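# Switch on the shaker holding four jars

## Task

Turn on the shaker that the four jars are sitting on; it is already set for a 20-second run.

## Robot and tools

Robot: two arms, left_arm and right_arm, each a six-joint arm with a two-finger gripper. Calibrated base positions in the scene frame: left_arm at (+0.007, +0.313, +0.031) m, right_arm at (-0.037, -0.248, +0.046) m, both turned only slightly about z. The names do not match image sides.

Frame: the scene frame has its origin at table-top height, halfway between the nominal bases; +x points out over the table, +z up, and left_arm sits on the +y side. All printed hand positions (metres), orientations (quat_wxyz), velocities and targets use it, and offsets run along its axes. Each gripper's fingers point along its own +z and open along its y; end_effector_position is the spot between the pads, about 1 cm short of the fingertips. Printed poses can be wrong by a few centimetres, worse at long reach, and friction or weight can leave a gripper resting a few centimetres from its command without any contact.

The 14-number row: one flat list covering both arms, always 14 values in [-1, 1]: dx, dy, dz, rx, ry, rz, opening for left_arm, then the same seven for right_arm. The first six of each arm are an offset, not a pose: they count from that arm's Hand target as it stood when the action or move began, and 1.0 equals 0.6 m of travel or 180 degrees of turn. rx, ry, rz form a single rotation vector, applied about the Hand target's position. Every row of a list counts from the same starting Hand target, not from the row before; sending an identical offset again in a later call moves further. Six zeros re-command the current Hand target. Opening is absolute, not an offset: +1 is fully open (0.094 m), -1 is shut. A 0 in the opening slot is a real command, so repeat an arm's present opening to leave it alone. The controller limits each step's orientation change to 40 degrees from the measured one, and a translation longer than 1.0 may be scaled down.

execute_actions(actions, cameras): actions is a list of up to 15-row tables; each row is one 1/30 s step, and a table shorter than 15 rows repeats its last row. An empty actions list returns images from all cameras plus fuller state. cameras takes names, ["all"] or []; an unrecognised name voids the call.

move(target, speed, blend, opening_speed, grip_force, blocking, cameras): drives each gripper in a straight line to one 14-number row, or through a list of up to 15 rows, all counted from the same Hand targets. speed is the path's top speed in m/s, 0.002 to 4.3, default 0.25 (turns up to twice that in rad/s), one value or one per target. blend, in metres, rounds corners of a list; 0 stops at each. opening_speed sets finger speed on the -1..+1 scale per second, at least 0.2. grip_force is the per-pad limit in newtons, 10 to 50, one value or one per arm; it persists, and lower values make closing slow. blocking=false returns after about 0.5 s while motion continues. Paths ignore obstacles and the other arm; grippers lag and overshoot, especially at speed or with an arm near full stretch. Keep paths away from an arm's own base, since they can flip its shoulder.

wait(seconds 0 to 10, cameras) lets time pass with commands held. stop(cameras) brakes a running move. zoom_image(camera, region=[x0, y0, x1, y1]) enlarges part of the newest image of cam_high, cam_low, cam_over, cam_left_wrist or cam_right_wrist; pixels from the top-left, at most 504 by 504. read_manual(section) gives licence texts only. finished_scene(scene) closes the current scene for good, giving its number; do it only once the shaker is running on its own.

Camera sizes: cam_high, cam_low, cam_over 896x504; the two wrist cameras 672x504 fisheye.

Result lines: end_effector_position and quat per arm; Hand target, which is the base for the next offsets; Tool commands; grip_measured (opening on the command scale, reads up to about 2.5 mm wide when empty); grip_effort_nm (gripper motor effort, negative closing, not pad force); joint positions, velocities ("within noise" when still) and torques, torques 3 and 4 wrapping at ±28 N m. A move adds a "move:" line: done means within 10 mm and 2 degrees; off_target, moving, held or fault name arms that fell short; limits=paced means the sent pose was clipped, limits=held that a check blocked steps. Neither done nor off_target tells you about contact. Warnings such as MOTOR HOT or OVER-TEMPERATURE FAULT mean an arm is overheating or has dropped.

Cautions: press a button with a slow, short approach; the faster and the further past contact you aim, the harder it hits. A blocked arm keeps pushing until you command its target back behind the gripper. Never let the grippers, their housings or wrist cameras meet, and never close one gripper on the other's fingers; the clearance check does not prevent this. Avoid knocking jars or anything else off the table, slamming fixed objects, or holding an arm stretched or straining, which heats motors. Loose objects may be nudged by outside disturbances.

Each tool is called after "Request:" as name(argument=value, ...) on one line, values as JSON.

## Session

Request:
execute_actions(actions=[], cameras=["all"])

Scene clock: 0.00 s.
left_arm: end_effector_position=(+0.4319, +0.3823, +0.1508) grip_measured=+1.000 grip_effort_nm=n/a end_effector_quat_wxyz=(+0.072, +0.224, +0.972, +0.001) | right_arm: end_effector_position=(+0.3519, -0.2170, +0.2945) grip_measured=+1.000 grip_effort_nm=n/a end_effector_quat_wxyz=(-0.054, -0.125, +0.987, +0.081)
Joint positions: left_arm=[0.211 1.455 1.053 -1.035 0.057 0.633 0.094] | right_arm=[0.03 1.439 1.381 -1.64 -0.149 -0.248 0.094]
Joint velocities: within noise
Joint torques (N m): no reading
Heat: left arm: hottest gripper 31 °C; right arm: hottest shoulder 39 °C.
Hand target: left_arm +0.4417, +0.3841, +0.1614; +0.085, +0.224, +0.971, +0.006 | right_arm +0.3589, -0.2169, +0.3053; -0.039, -0.126, +0.988, +0.080
Tool commands: left_gripper/opening=+1.0 right_gripper/opening=+1.0

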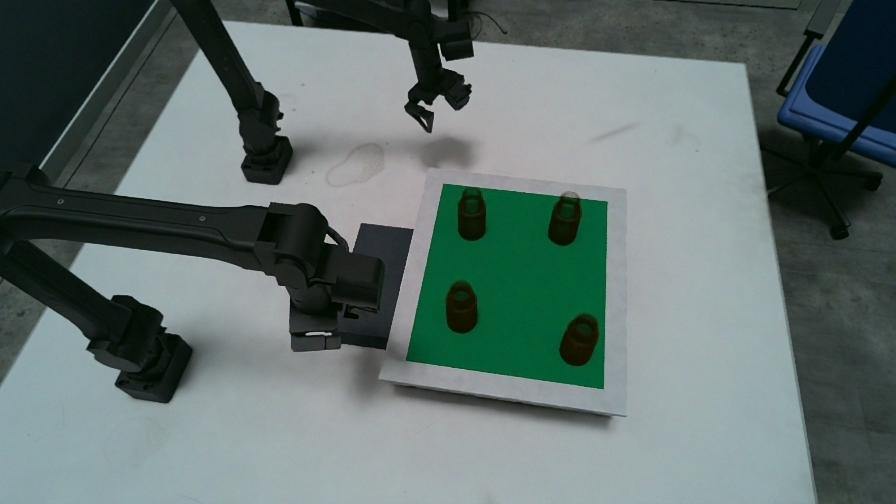

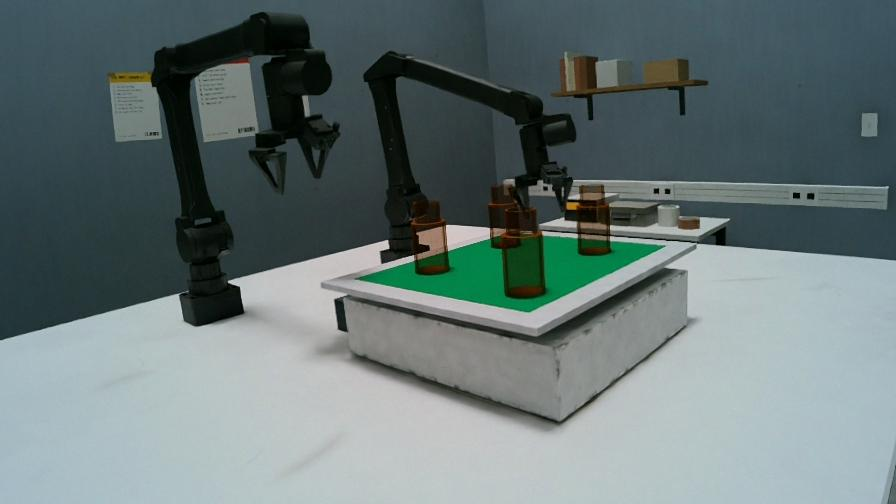

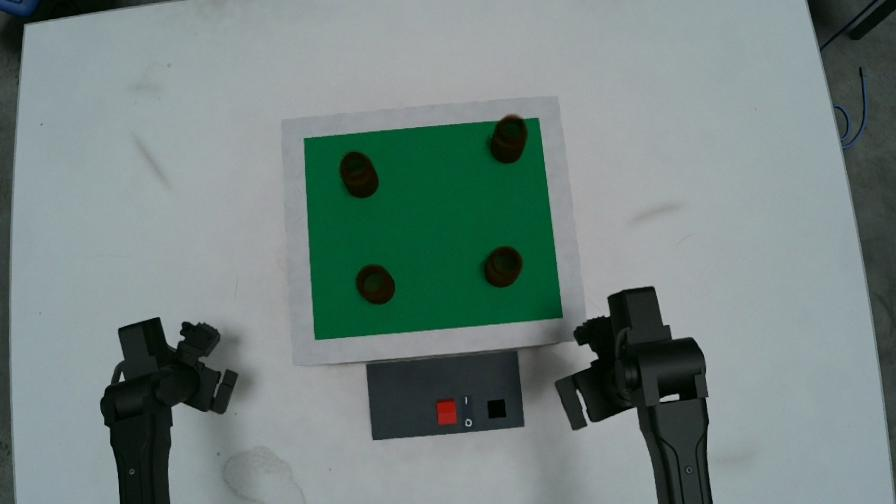

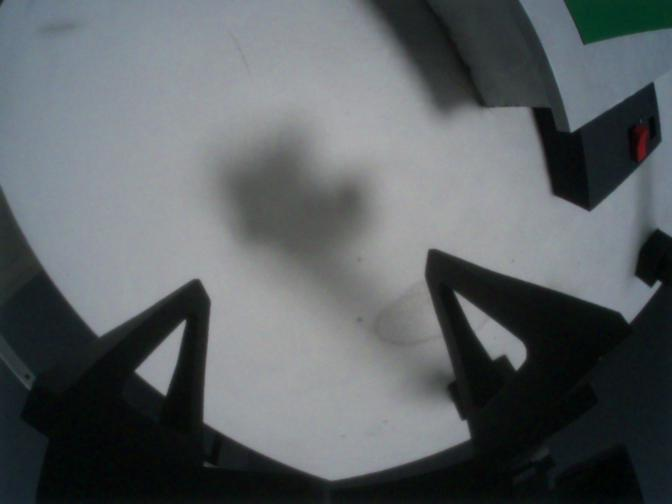

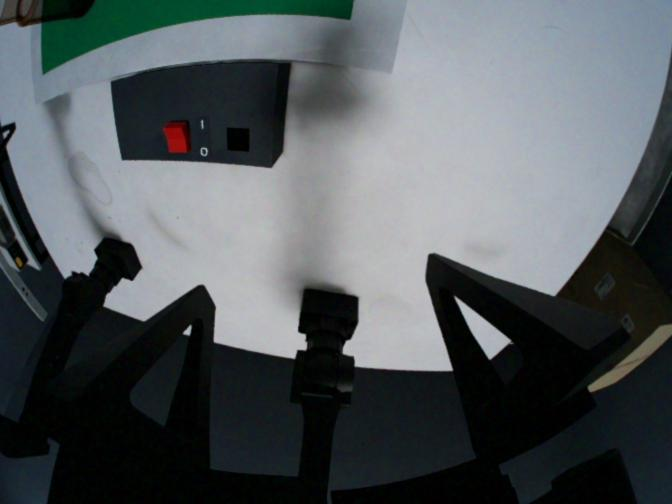

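Request:
zoom_image(camera="cam_over", region=[360, 340, 540, 450])

Request:
zoom_image(camera="cam_over", region=[270, 80, 600, 380])

Request:
zoom_image(camera="cam_low", region=[310, 160, 710, 440])

Request:
zoom_image(camera="cam_right_wrist", region=[90, 40, 310, 190])

Request:
zoom_image(camera="cam_high", region=[360, 150, 660, 430])

Scaled by 2.800 from the camera's 896x504 image, which has a finer 1280x720 frame.

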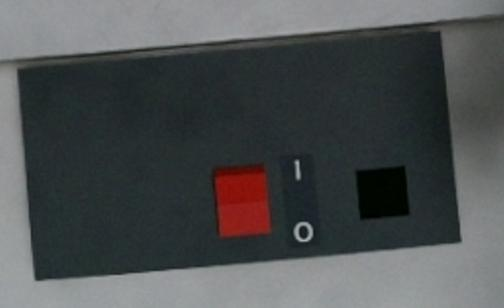

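Scaled by 1.527 from the camera's 896x504 image, which has a finer 1280x720 frame.

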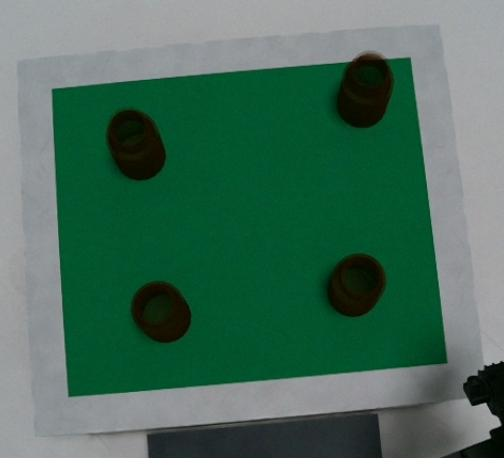

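Scaled by 1.260 from the camera's 896x504 image, which has a finer 1280x720 frame.

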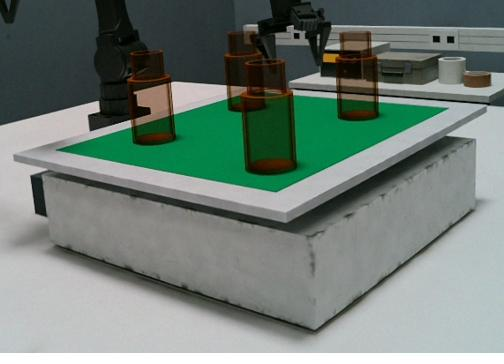

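Scaled by 2.291 from the camera's 672x504 image, which has a finer 960x720 frame.

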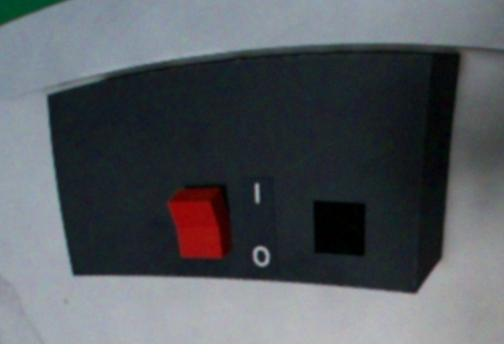

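Scaled by 1.680 from the camera's 896x504 image, which has a finer 1280x720 frame.

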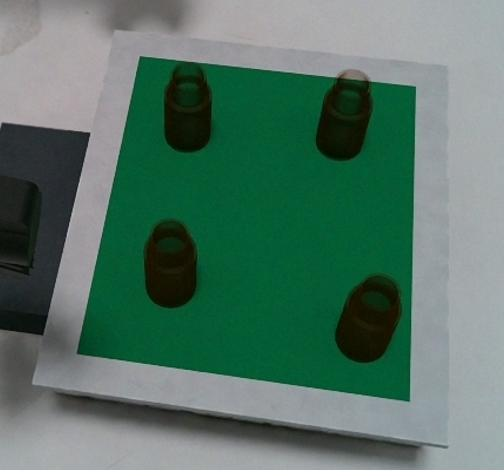

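Request:
zoom_image(camera="cam_over", region=[90, 300, 270, 440])

Request:
zoom_image(camera="cam_over", region=[540, 270, 720, 440])

Request:
zoom_image(camera="cam_low", region=[390, 170, 630, 320])

Request:
zoom_image(camera="cam_left_wrist", region=[520, 60, 672, 220])

Scaled by 2.800 from the camera's 896x504 image, which has a finer 1280x720 frame.

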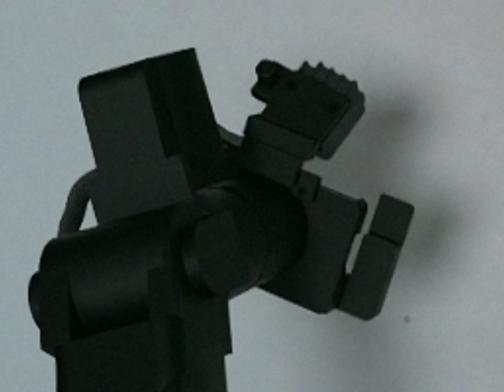

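Scaled by 2.800 from the camera's 896x504 image, which has a finer 1280x720 frame.

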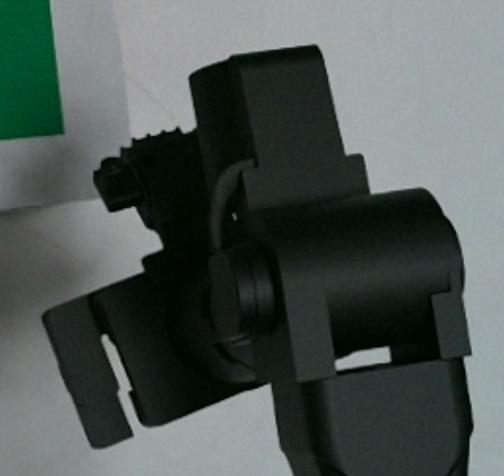

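Scaled by 2.100 from the camera's 896x504 image, which has a finer 1280x720 frame.

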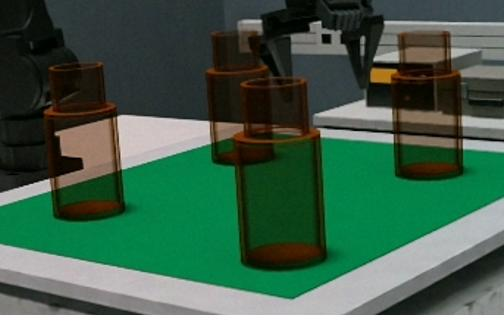

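Scaled by 3.150 from the camera's 672x504 image, which has a finer 960x720 frame.

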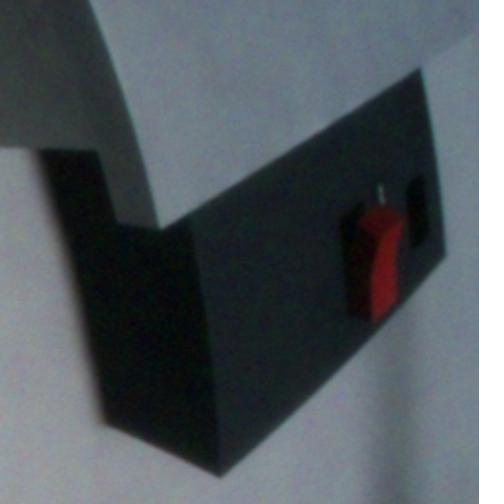

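Request:
move(target=[0, 0, 0, 0, 0, 0, 1, -0.0648, 0.3448, -0.1755, -0.029, -0.190, -0.092, -0.9], speed=0.25, cameras=["cam_over", "cam_right_wrist", "cam_low"])

Scene clock: 160.70 s.
left_arm: end_effector_position=(+0.4319, +0.3823, +0.1508) grip_measured=+1.000 grip_effort_nm=0.03 end_effector_quat_wxyz=(+0.072, +0.224, +0.972, +0.001) | right_arm: end_effector_position=(+0.3180, -0.0151, +0.2002) grip_measured=-0.898 grip_effort_nm=-0.09 end_effector_quat_wxyz=(+0.253, -0.005, +0.967, -0.005)
Joint positions: left_arm=[0.211 1.455 1.053 -1.035 0.057 0.633 0.094] | right_arm=[0.732 1.264 0.896 -0.807 0.334 0.639 0.005]
Joint torques (N m): left_arm=[0.38 -11.46 9.44 0.65 0 0.09] | right_arm=[0.32 -7.41 8.66 2.04 0.49 0.09]
Heat: left arm: hottest elbow 35 °C; right arm: hottest shoulder 40 °C.
Hand target: left_arm +0.4417, +0.3841, +0.1614; +0.085, +0.224, +0.971, +0.006 | right_arm +0.3200, -0.0100, +0.2001; +0.258, -0.001, +0.966, -0.001
Off the commanded pose: left_arm 0.015 m, 2 deg | right_arm 0.006 m, 1 deg.
move: off_target (left_arm)
Images, in order (width x height): cam_low 896x504, cam_over 896x504, cam_right_wrist 672x504.

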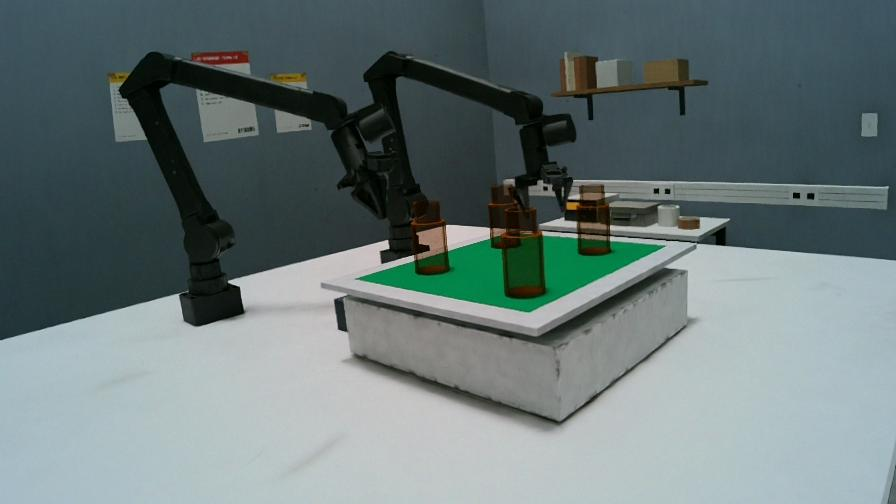

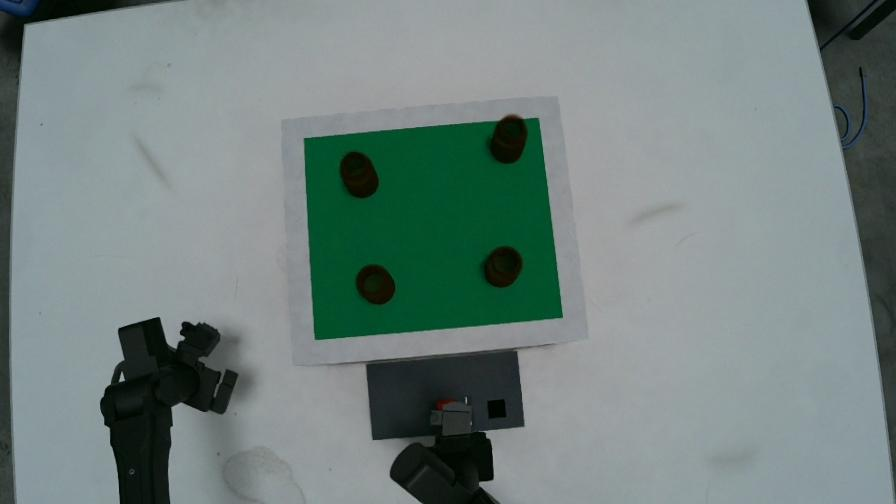

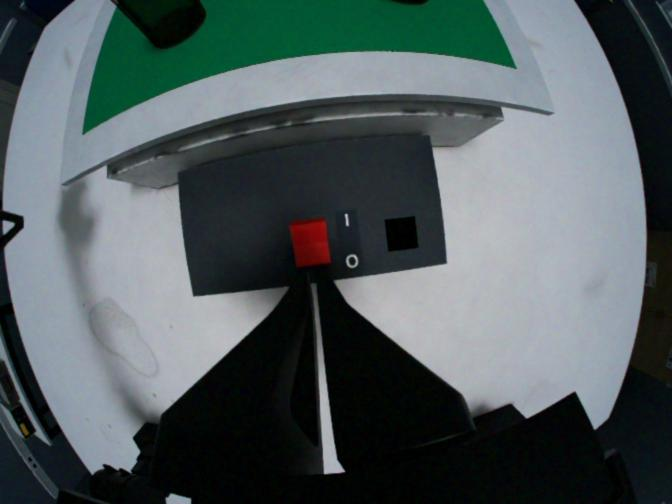

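Request:
move(target=[0, 0, 0, 0, 0, 0, 1, 0.0333, 0.0067, -0.1418, 0, 0, 0, -0.9], speed=0.2, cameras=["cam_over", "cam_right_wrist", "cam_left_wrist"])

Scene clock: 212.47 s.
left_arm: end_effector_position=(+0.4319, +0.3823, +0.1508) grip_measured=+1.000 grip_effort_nm=0.03 end_effector_quat_wxyz=(+0.072, +0.224, +0.972, +0.001) | right_arm: end_effector_position=(+0.3334, -0.0072, +0.1125) grip_measured=-0.898 grip_effort_nm=-0.09 end_effector_quat_wxyz=(+0.252, -0.001, +0.968, -0.005)
Joint positions: left_arm=[0.211 1.455 1.053 -1.035 0.057 0.633 0.094] | right_arm=[0.721 1.439 0.8 -0.536 0.329 0.636 0.005]
Joint torques (N m): left_arm=[0.32 -11.58 9.44 0.59 0 0.1] | right_arm=[-0.85 -8.88 7.97 1.92 0.29 -0.14]
Heat: left arm: hottest elbow 36 °C; right arm: hottest elbow 40 °C.
Hand target: left_arm +0.4417, +0.3841, +0.1614; +0.085, +0.224, +0.971, +0.006 | right_arm +0.3400, -0.0060, +0.1149; +0.258, -0.001, +0.966, -0.001
Off the commanded pose: left_arm 0.015 m, 2 deg | right_arm 0.007 m, 1 deg.
move: off_target (left_arm)
Images, in order (width x height): cam_over 896x504, cam_left_wrist 672x504, cam_right_wrist 672x504.

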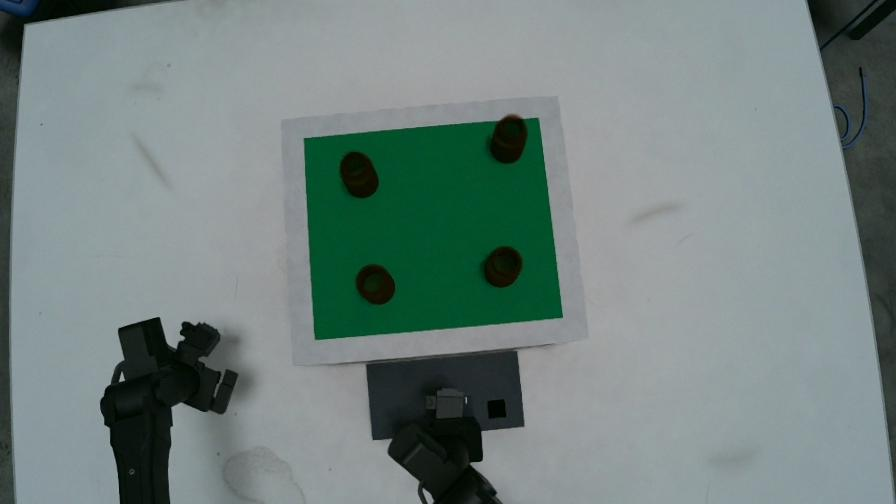

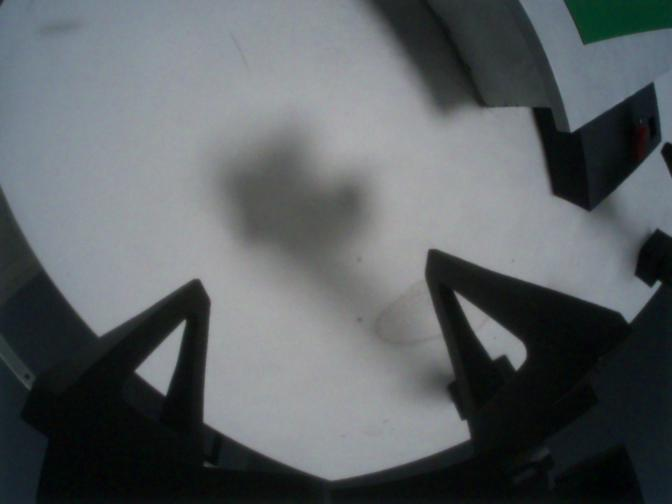

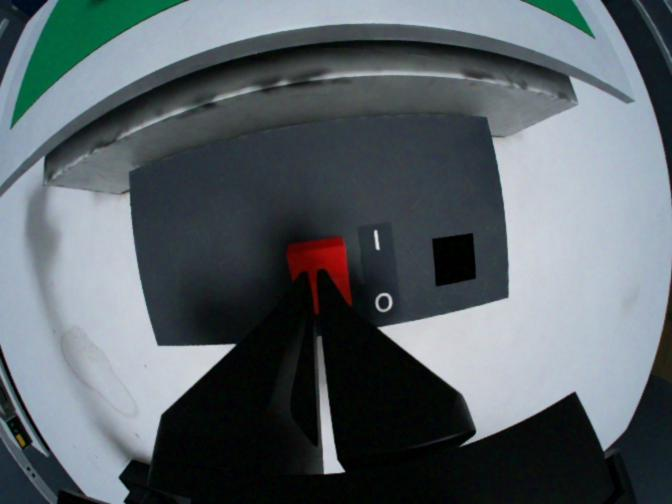

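Request:
zoom_image(camera="cam_right_wrist", region=[256, 210, 416, 330])

Request:
zoom_image(camera="cam_left_wrist", region=[572, 90, 672, 220])

Scaled by 3.150 from the camera's 672x504 image, which has a finer 960x720 frame.

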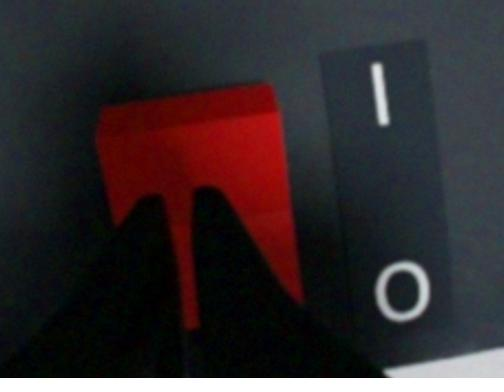

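Scaled by 3.877 from the camera's 672x504 image, which has a finer 960x720 frame.

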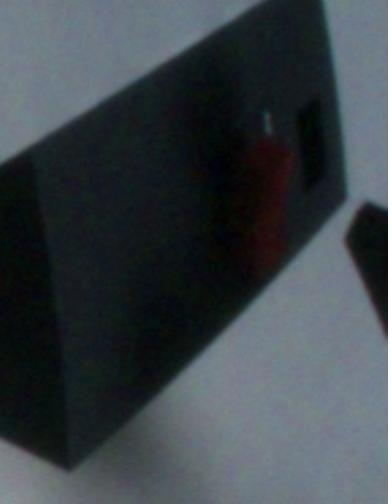

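Request:
move(target=[[0, 0, 0, 0, 0, 0, 1, 0.025, 0, -0.005, 0, 0, 0, -0.9], [0, 0, 0, 0, 0, 0, 1, 0.025, 0, -0.0415, 0, 0, 0, -0.9]], speed=0.1, blend=[0.01, 0], cameras=["cam_right_wrist", "cam_left_wrist"])

Scene clock: 267.10 s.
left_arm: end_effector_position=(+0.4319, +0.3823, +0.1508) grip_measured=+1.000 grip_effort_nm=0.03 end_effector_quat_wxyz=(+0.072, +0.224, +0.972, +0.001) | right_arm: end_effector_position=(+0.3486, -0.0073, +0.0892) grip_measured=-0.898 grip_effort_nm=-0.09 end_effector_quat_wxyz=(+0.253, +0.000, +0.967, -0.004)
Joint positions: left_arm=[0.211 1.455 1.053 -1.035 0.057 0.633 0.094] | right_arm=[0.695 1.511 0.8 -0.453 0.319 0.612 0.005]
Joint torques (N m): left_arm=[0.32 -11.52 9.43 0.64 0 0.1] | right_arm=[-0.67 -9.17 7.62 1.99 0.32 -0.12]
Heat: left arm: hottest elbow 36 °C; right arm: hottest shoulder 39 °C.
Hand target: left_arm +0.4417, +0.3841, +0.1614; +0.085, +0.224, +0.971, +0.006 | right_arm +0.3550, -0.0059, +0.0900; +0.258, -0.001, +0.966, -0.001
Off the commanded pose: left_arm 0.015 m, 2 deg | right_arm 0.007 m, 1 deg.
move: off_target (left_arm); blend cut to 0.0077 m at target 1
Images, in order (width x height): cam_left_wrist 672x504, cam_right_wrist 672x504.

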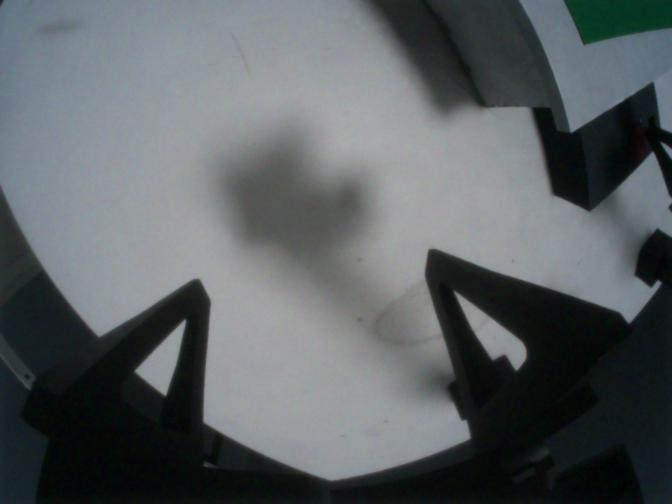

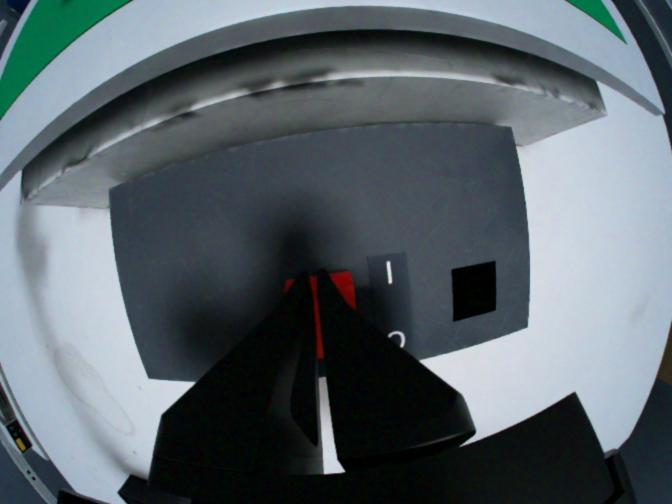

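Request:
move(target=[0, 0, 0, 0, 0, 0, 1, 0, 0, -0.025, 0, 0, 0, -0.9], speed=0.05, cameras=["cam_right_wrist", "cam_over"])

Scene clock: 272.13 s.
left_arm: end_effector_position=(+0.4319, +0.3823, +0.1508) grip_measured=+1.000 grip_effort_nm=0.03 end_effector_quat_wxyz=(+0.072, +0.224, +0.972, +0.001) | right_arm: end_effector_position=(+0.3548, -0.0026, +0.0832) grip_measured=-0.899 grip_effort_nm=-0.09 end_effector_quat_wxyz=(+0.263, +0.002, +0.965, +0.003)
Joint positions: left_arm=[0.211 1.455 1.053 -1.035 0.057 0.633 0.094] | right_arm=[0.695 1.534 0.797 -0.402 0.319 0.612 0.005]
Joint torques (N m): left_arm=[0.38 -11.52 9.44 0.64 0 0.09] | right_arm=[-0.32 -9.11 6.6 1.88 0.27 -0.13]
Heat: left arm: hottest elbow 36 °C; right arm: hottest shoulder 39 °C.
Hand target: left_arm +0.4417, +0.3841, +0.1614; +0.085, +0.224, +0.971, +0.006 | right_arm +0.3551, -0.0060, +0.0752; +0.259, -0.001, +0.966, +0.000
Off the commanded pose: left_arm 0.015 m, 2 deg | right_arm 0.009 m, 1 deg.
move: off_target (left_arm)
Images, in order (width x height): cam_over 896x504, cam_right_wrist 672x504.

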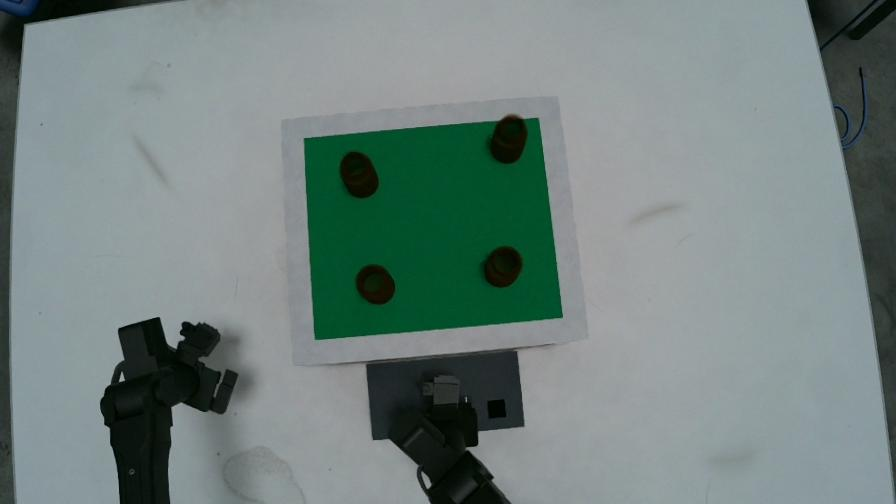

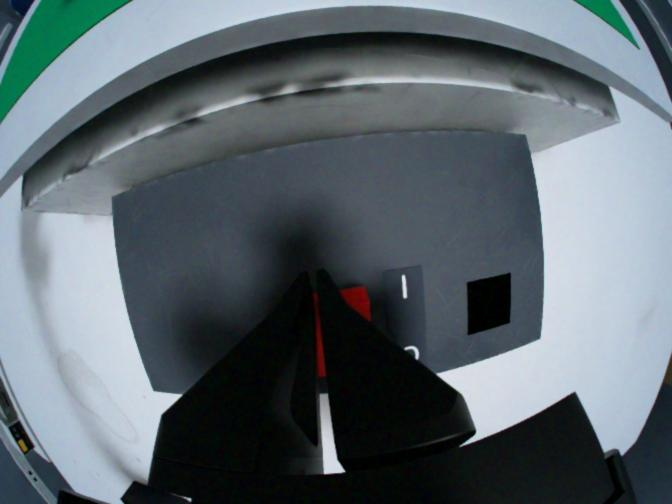

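Request:
move(target=[[0, 0, 0, 0, 0, 0, 1, -0.005, -0.004, 0.033, 0, 0, 0, -0.9], [0, 0, 0, 0, 0, 0, 1, -0.0168, -0.010, 0.033, 0, 0, 0, -0.9]], speed=0.1, blend=[0.005, 0], cameras=["cam_right_wrist"])

Scene clock: 288.43 s.
left_arm: end_effector_position=(+0.4319, +0.3823, +0.1508) grip_measured=+1.000 grip_effort_nm=0.03 end_effector_quat_wxyz=(+0.072, +0.224, +0.972, +0.001) | right_arm: end_effector_position=(+0.3456, -0.0101, +0.0905) grip_measured=-0.899 grip_effort_nm=-0.09 end_effector_quat_wxyz=(+0.258, +0.001, +0.966, -0.001)
Joint positions: left_arm=[0.211 1.455 1.053 -1.035 0.057 0.633 0.094] | right_arm=[0.695 1.495 0.782 -0.438 0.319 0.612 0.005]
Joint torques (N m): left_arm=[0.32 -11.46 9.46 0.65 -0.01 0.09] | right_arm=[-0.15 -10.58 7.21 0.8 0.34 -0.07]
Heat: left arm: hottest elbow 36 °C; right arm: hottest shoulder 38 °C.
Hand target: left_arm +0.4417, +0.3841, +0.1614; +0.085, +0.224, +0.971, +0.006 | right_arm +0.3451, -0.0119, +0.0950; +0.259, -0.001, +0.966, +0.000
Off the commanded pose: left_arm 0.015 m, 2 deg | right_arm 0.005 m, 0 deg.
move: off_target (left_arm); blend cut to 0.004 m at target 1
Images, in order (width x height): cam_right_wrist 672x504.

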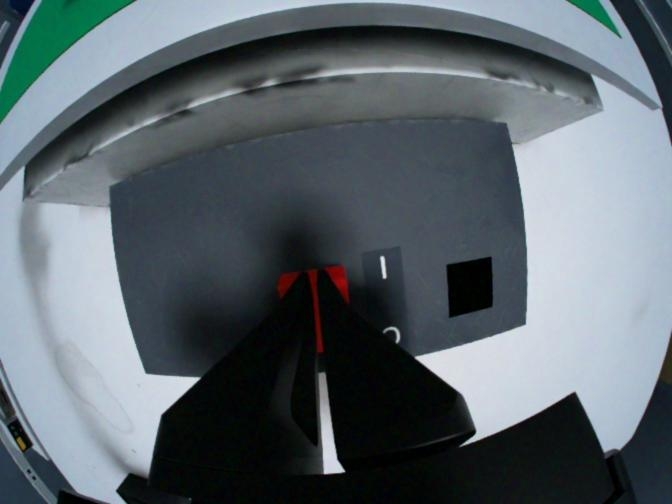

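Request:
move(target=[0, 0, 0, 0, 0, 0, 1, 0, 0, -0.0417, 0, 0, 0, -0.9], speed=0.05, cameras=["cam_right_wrist", "cam_over"])

Scene clock: 296.70 s.
left_arm: end_effector_position=(+0.4319, +0.3823, +0.1508) grip_measured=+1.000 grip_effort_nm=0.03 end_effector_quat_wxyz=(+0.072, +0.224, +0.972, +0.001) | right_arm: end_effector_position=(+0.3461, -0.0103, +0.0810) grip_measured=-0.899 grip_effort_nm=-0.09 end_effector_quat_wxyz=(+0.265, +0.003, +0.964, +0.003)
Joint positions: left_arm=[0.211 1.455 1.053 -1.035 0.057 0.633 0.094] | right_arm=[0.695 1.511 0.761 -0.384 0.322 0.612 0.005]
Joint torques (N m): left_arm=[0.5 -11.52 9.43 0.64 -0.01 0.09] | right_arm=[-0.21 -8.12 6.52 2.13 0.23 -0.13]
Heat: left arm: hottest elbow 36 °C; right arm: hottest shoulder 38 °C.
Hand target: left_arm +0.4417, +0.3841, +0.1614; +0.085, +0.224, +0.971, +0.006 | right_arm +0.3449, -0.0120, +0.0698; +0.258, -0.001, +0.966, -0.001
Off the commanded pose: left_arm 0.015 m, 2 deg | right_arm 0.011 m, 1 deg.
move: off_target (left_arm, right_arm)
Images, in order (width x height): cam_over 896x504, cam_right_wrist 672x504.

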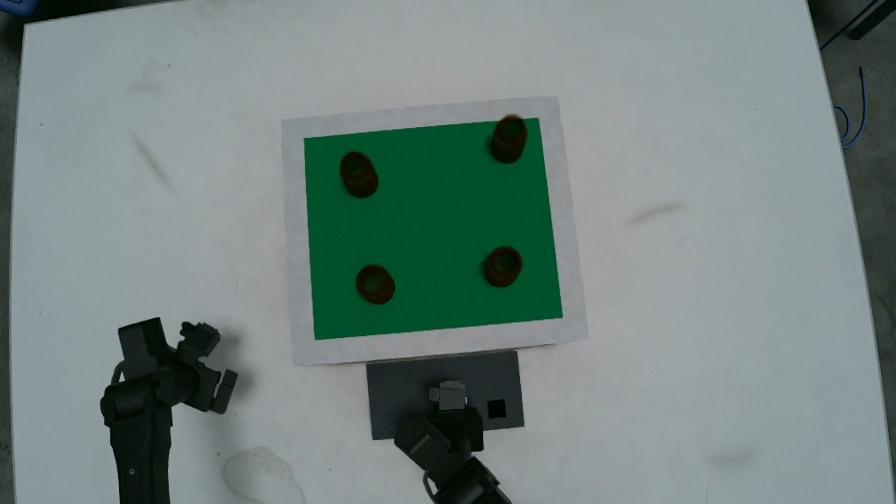

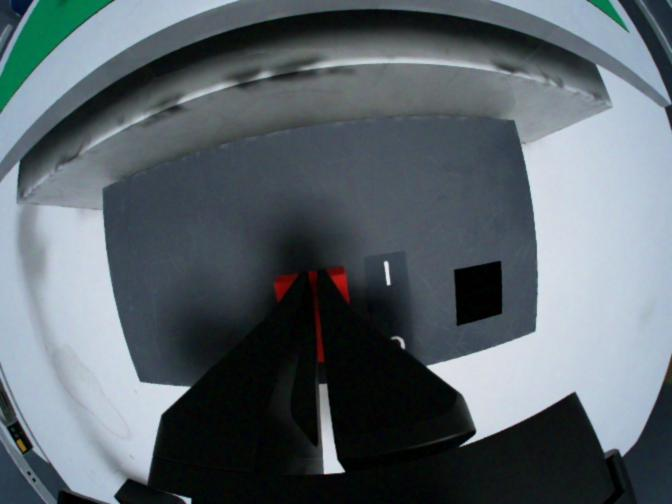

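Request:
move(target=[0, 0, 0, 0, 0, 0, 1, 0, 0, -0.0167, 0, 0, 0, -0.9], speed=0.05, cameras=["cam_right_wrist", "cam_over"])

Scene clock: 303.27 s.
left_arm: end_effector_position=(+0.4319, +0.3823, +0.1508) grip_measured=+1.000 grip_effort_nm=0.03 end_effector_quat_wxyz=(+0.072, +0.224, +0.972, +0.001) | right_arm: end_effector_position=(+0.3501, -0.0076, +0.0784) grip_measured=-0.899 grip_effort_nm=-0.09 end_effector_quat_wxyz=(+0.273, +0.005, +0.962, +0.008)
Joint positions: left_arm=[0.211 1.455 1.053 -1.035 0.057 0.633 0.094] | right_arm=[0.695 1.523 0.757 -0.349 0.325 0.612 0.005]
Joint torques (N m): left_arm=[0.56 -11.58 9.47 0.59 0 0.09] | right_arm=[-0.44 -7.3 6.17 1.73 0.08 -0.09]
Heat: left arm: hottest elbow 36 °C; right arm: hottest shoulder 38 °C.
Hand target: left_arm +0.4417, +0.3841, +0.1614; +0.085, +0.224, +0.971, +0.006 | right_arm +0.3450, -0.0120, +0.0598; +0.258, -0.001, +0.966, +0.000
Off the commanded pose: left_arm 0.015 m, 2 deg | right_arm 0.020 m, 2 deg.
move: off_target (left_arm, right_arm)
Images, in order (width x height): cam_over 896x504, cam_right_wrist 672x504.

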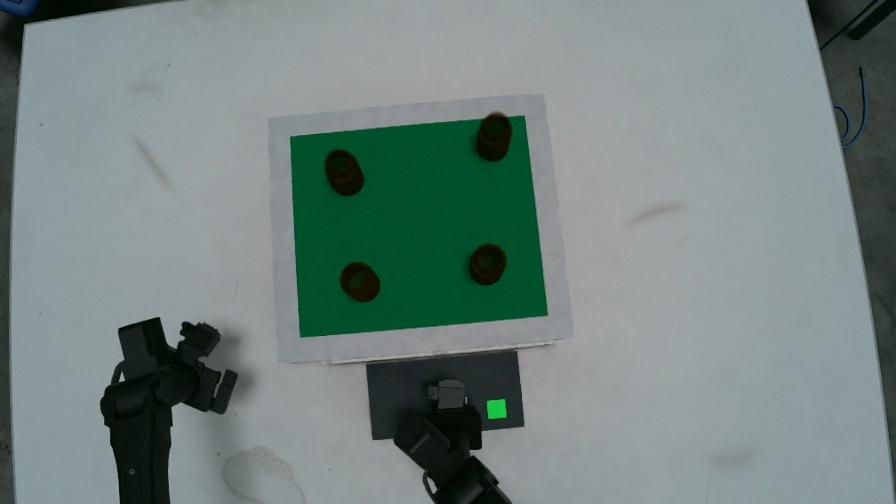

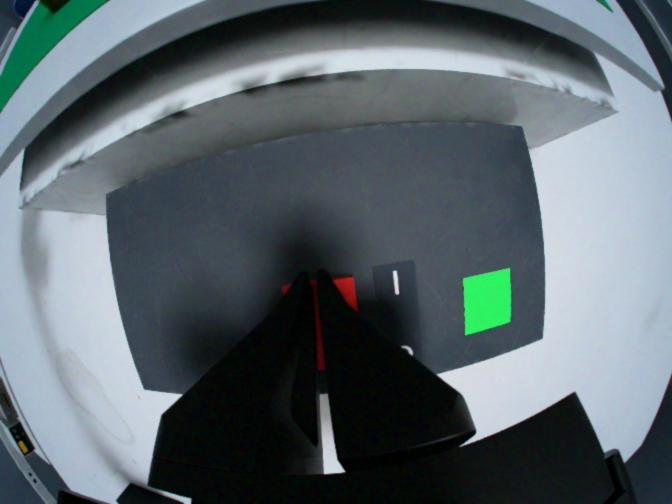

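Request:
move(target=[[0, 0, 0, 0, 0, 0, 1, 0, 0, 0.07, 0, 0, 0, -0.9], [0, 0, 0, 0, 0, 0, 1, -0.035, 0, 0.08, 0, 0, 0, -0.9]], speed=0.15, blend=[0.01, 0], cameras=["cam_over", "cam_low"])

Scene clock: 310.03 s.
left_arm: end_effector_position=(+0.4319, +0.3823, +0.1508) grip_measured=+1.000 grip_effort_nm=0.03 end_effector_quat_wxyz=(+0.072, +0.224, +0.972, +0.001) | right_arm: end_effector_position=(+0.3272, -0.0127, +0.1061) grip_measured=-0.899 grip_effort_nm=-0.09 end_effector_quat_wxyz=(+0.259, -0.003, +0.966, -0.001)
Joint positions: left_arm=[0.211 1.455 1.053 -1.035 0.057 0.633 0.094] | right_arm=[0.721 1.424 0.757 -0.49 0.33 0.628 0.005]
Joint torques (N m): left_arm=[0.38 -11.63 9.46 0.64 -0.01 0.09] | right_arm=[0.62 -9.47 7.27 0.65 0.48 0.11]
Heat: left arm: hottest elbow 36 °C; right arm: hottest shoulder 38 °C.
Hand target: left_arm +0.4417, +0.3841, +0.1614; +0.085, +0.224, +0.971, +0.006 | right_arm +0.3239, -0.0119, +0.1078; +0.258, -0.001, +0.966, -0.001
Off the commanded pose: left_arm 0.015 m, 2 deg | right_arm 0.004 m, 0 deg.
move: off_target (left_arm)
Images, in order (width x height): cam_low 896x504, cam_over 896x504.

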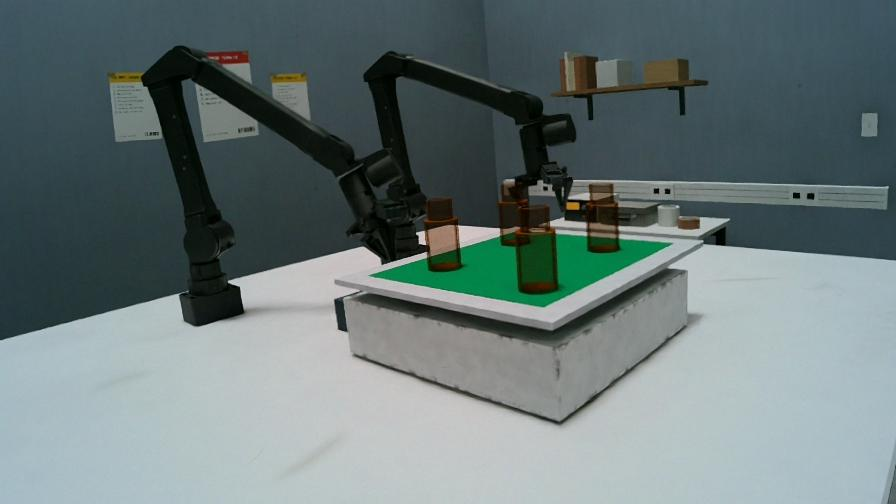

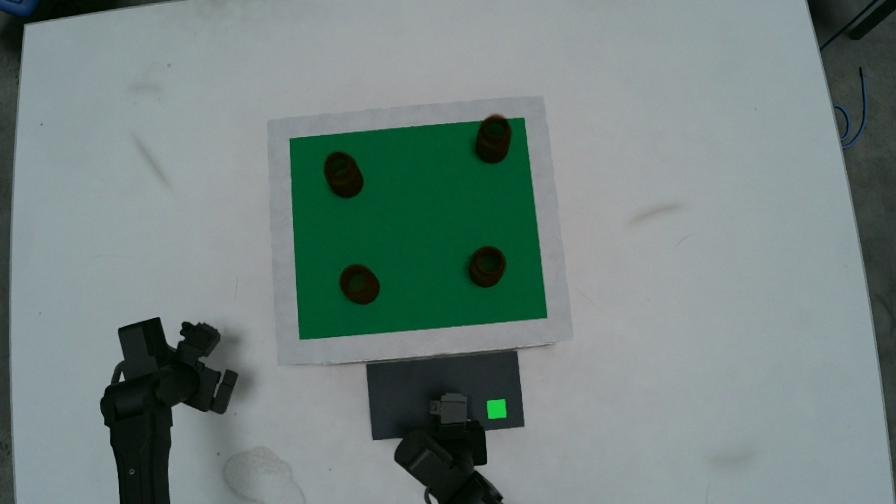

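Request:
wait(seconds=1.0, cameras=["cam_over"])

Scene clock: 312.73 s.
left_arm: end_effector_position=(+0.4319, +0.3823, +0.1508) grip_measured=+1.000 grip_effort_nm=0.03 end_effector_quat_wxyz=(+0.072, +0.224, +0.972, +0.001) | right_arm: end_effector_position=(+0.3272, -0.0127, +0.1061) grip_measured=-0.899 grip_effort_nm=-0.09 end_effector_quat_wxyz=(+0.259, -0.003, +0.966, -0.001)
Joint positions: left_arm=[0.211 1.455 1.053 -1.035 0.057 0.633 0.094] | right_arm=[0.721 1.424 0.757 -0.49 0.33 0.628 0.005]
Joint torques (N m): left_arm=[0.38 -11.58 9.46 0.65 0 0.09] | right_arm=[-0.03 -9.52 7.31 0.83 0.5 0.09]
Heat: left arm: hottest elbow 36 °C; right arm: hottest shoulder 38 °C.
Hand target: left_arm +0.4417, +0.3841, +0.1614; +0.085, +0.224, +0.971, +0.006 | right_arm +0.3239, -0.0119, +0.1079; +0.258, -0.001, +0.966, +0.000
Tool commands: left_gripper/opening=+1.0 right_gripper/opening=-0.9
Off the commanded pose: left_arm 0.015 m, 2 deg | right_arm 0.004 m, 0 deg.
wait: 1.00 s; at rest from the start
Images, in order (width x height): cam_over 896x504.

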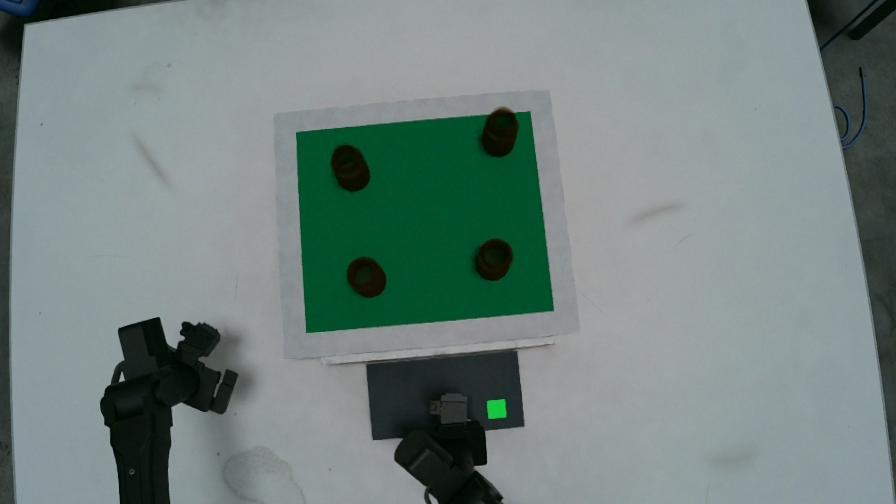

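Request:
wait(seconds=1.5, cameras=["cam_over"])

Request:
wait(seconds=1.5, cameras=["cam_over"])

Scene clock: 317.17 s.
left_arm: end_effector_position=(+0.4319, +0.3823, +0.1508) grip_measured=+1.000 grip_effort_nm=0.03 end_effector_quat_wxyz=(+0.072, +0.224, +0.972, +0.001) | right_arm: end_effector_position=(+0.3272, -0.0127, +0.1061) grip_measured=-0.899 grip_effort_nm=-0.09 end_effector_quat_wxyz=(+0.259, -0.003, +0.966, -0.001)
Joint positions: left_arm=[0.211 1.455 1.053 -1.035 0.057 0.633 0.094] | right_arm=[0.721 1.424 0.757 -0.49 0.33 0.628 0.005]
Joint torques (N m): left_arm=[0.32 -11.52 9.44 0.64 0 0.09] | right_arm=[0.38 -9.52 7.35 0.94 0.48 0.1]
Heat: left arm: hottest elbow 36 °C; right arm: hottest shoulder 38 °C.
Hand target: left_arm +0.4417, +0.3841, +0.1614; +0.085, +0.224, +0.971, +0.006 | right_arm +0.3239, -0.0119, +0.1079; +0.258, -0.001, +0.966, +0.000
Tool commands: left_gripper/opening=+1.0 right_gripper/opening=-0.9
Off the commanded pose: left_arm 0.015 m, 2 deg | right_arm 0.004 m, 0 deg.
wait: 1.50 s; at rest from the start
Images, in order (width x height): cam_over 896x504.

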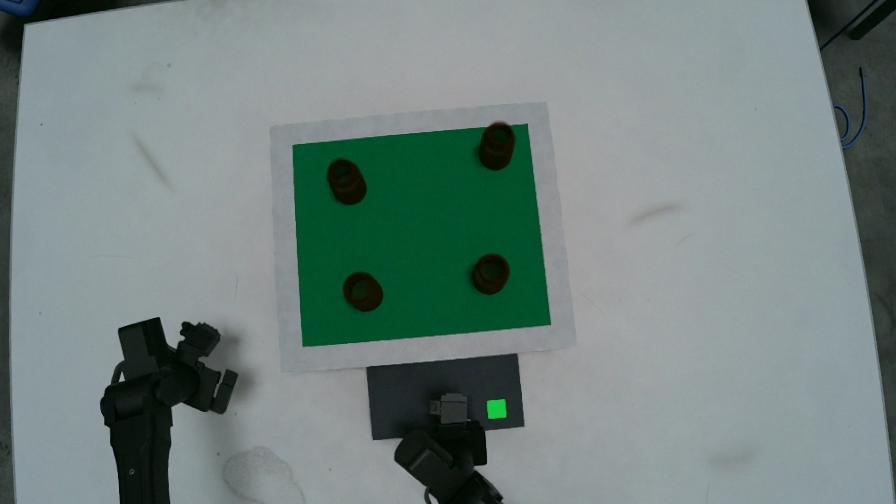

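Scene clock: 318.67 s.
left_arm: end_effector_position=(+0.4319, +0.3823, +0.1508) grip_measured=+1.000 grip_effort_nm=0.03 end_effector_quat_wxyz=(+0.072, +0.224, +0.972, +0.001) | right_arm: end_effector_position=(+0.3272, -0.0127, +0.1061) grip_measured=-0.899 grip_effort_nm=-0.09 end_effector_quat_wxyz=(+0.259, -0.003, +0.966, -0.001)
Joint positions: left_arm=[0.211 1.455 1.053 -1.035 0.057 0.633 0.094] | right_arm=[0.721 1.424 0.757 -0.49 0.33 0.628 0.005]
Joint torques (N m): left_arm=[0.5 -11.63 9.48 0.64 -0.01 0.09] | right_arm=[0.32 -9.23 7.34 0.98 0.5 0.11]
Heat: left arm: hottest elbow 36 °C; right arm: hottest shoulder 38 °C.
Hand target: left_arm +0.4417, +0.3841, +0.1614; +0.085, +0.224, +0.971, +0.006 | right_arm +0.3239, -0.0119, +0.1079; +0.258, -0.001, +0.966, +0.000
Tool commands: left_gripper/opening=+1.0 right_gripper/opening=-0.9
Off the commanded pose: left_arm 0.015 m, 2 deg | right_arm 0.004 m, 0 deg.
wait: 1.50 s; at rest by 0.17 s
Images, in order (width x height): cam_over 896x504.

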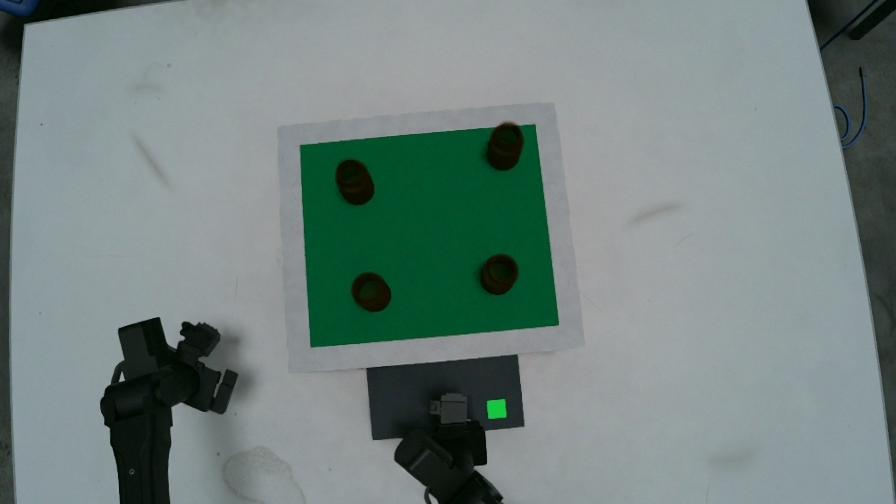

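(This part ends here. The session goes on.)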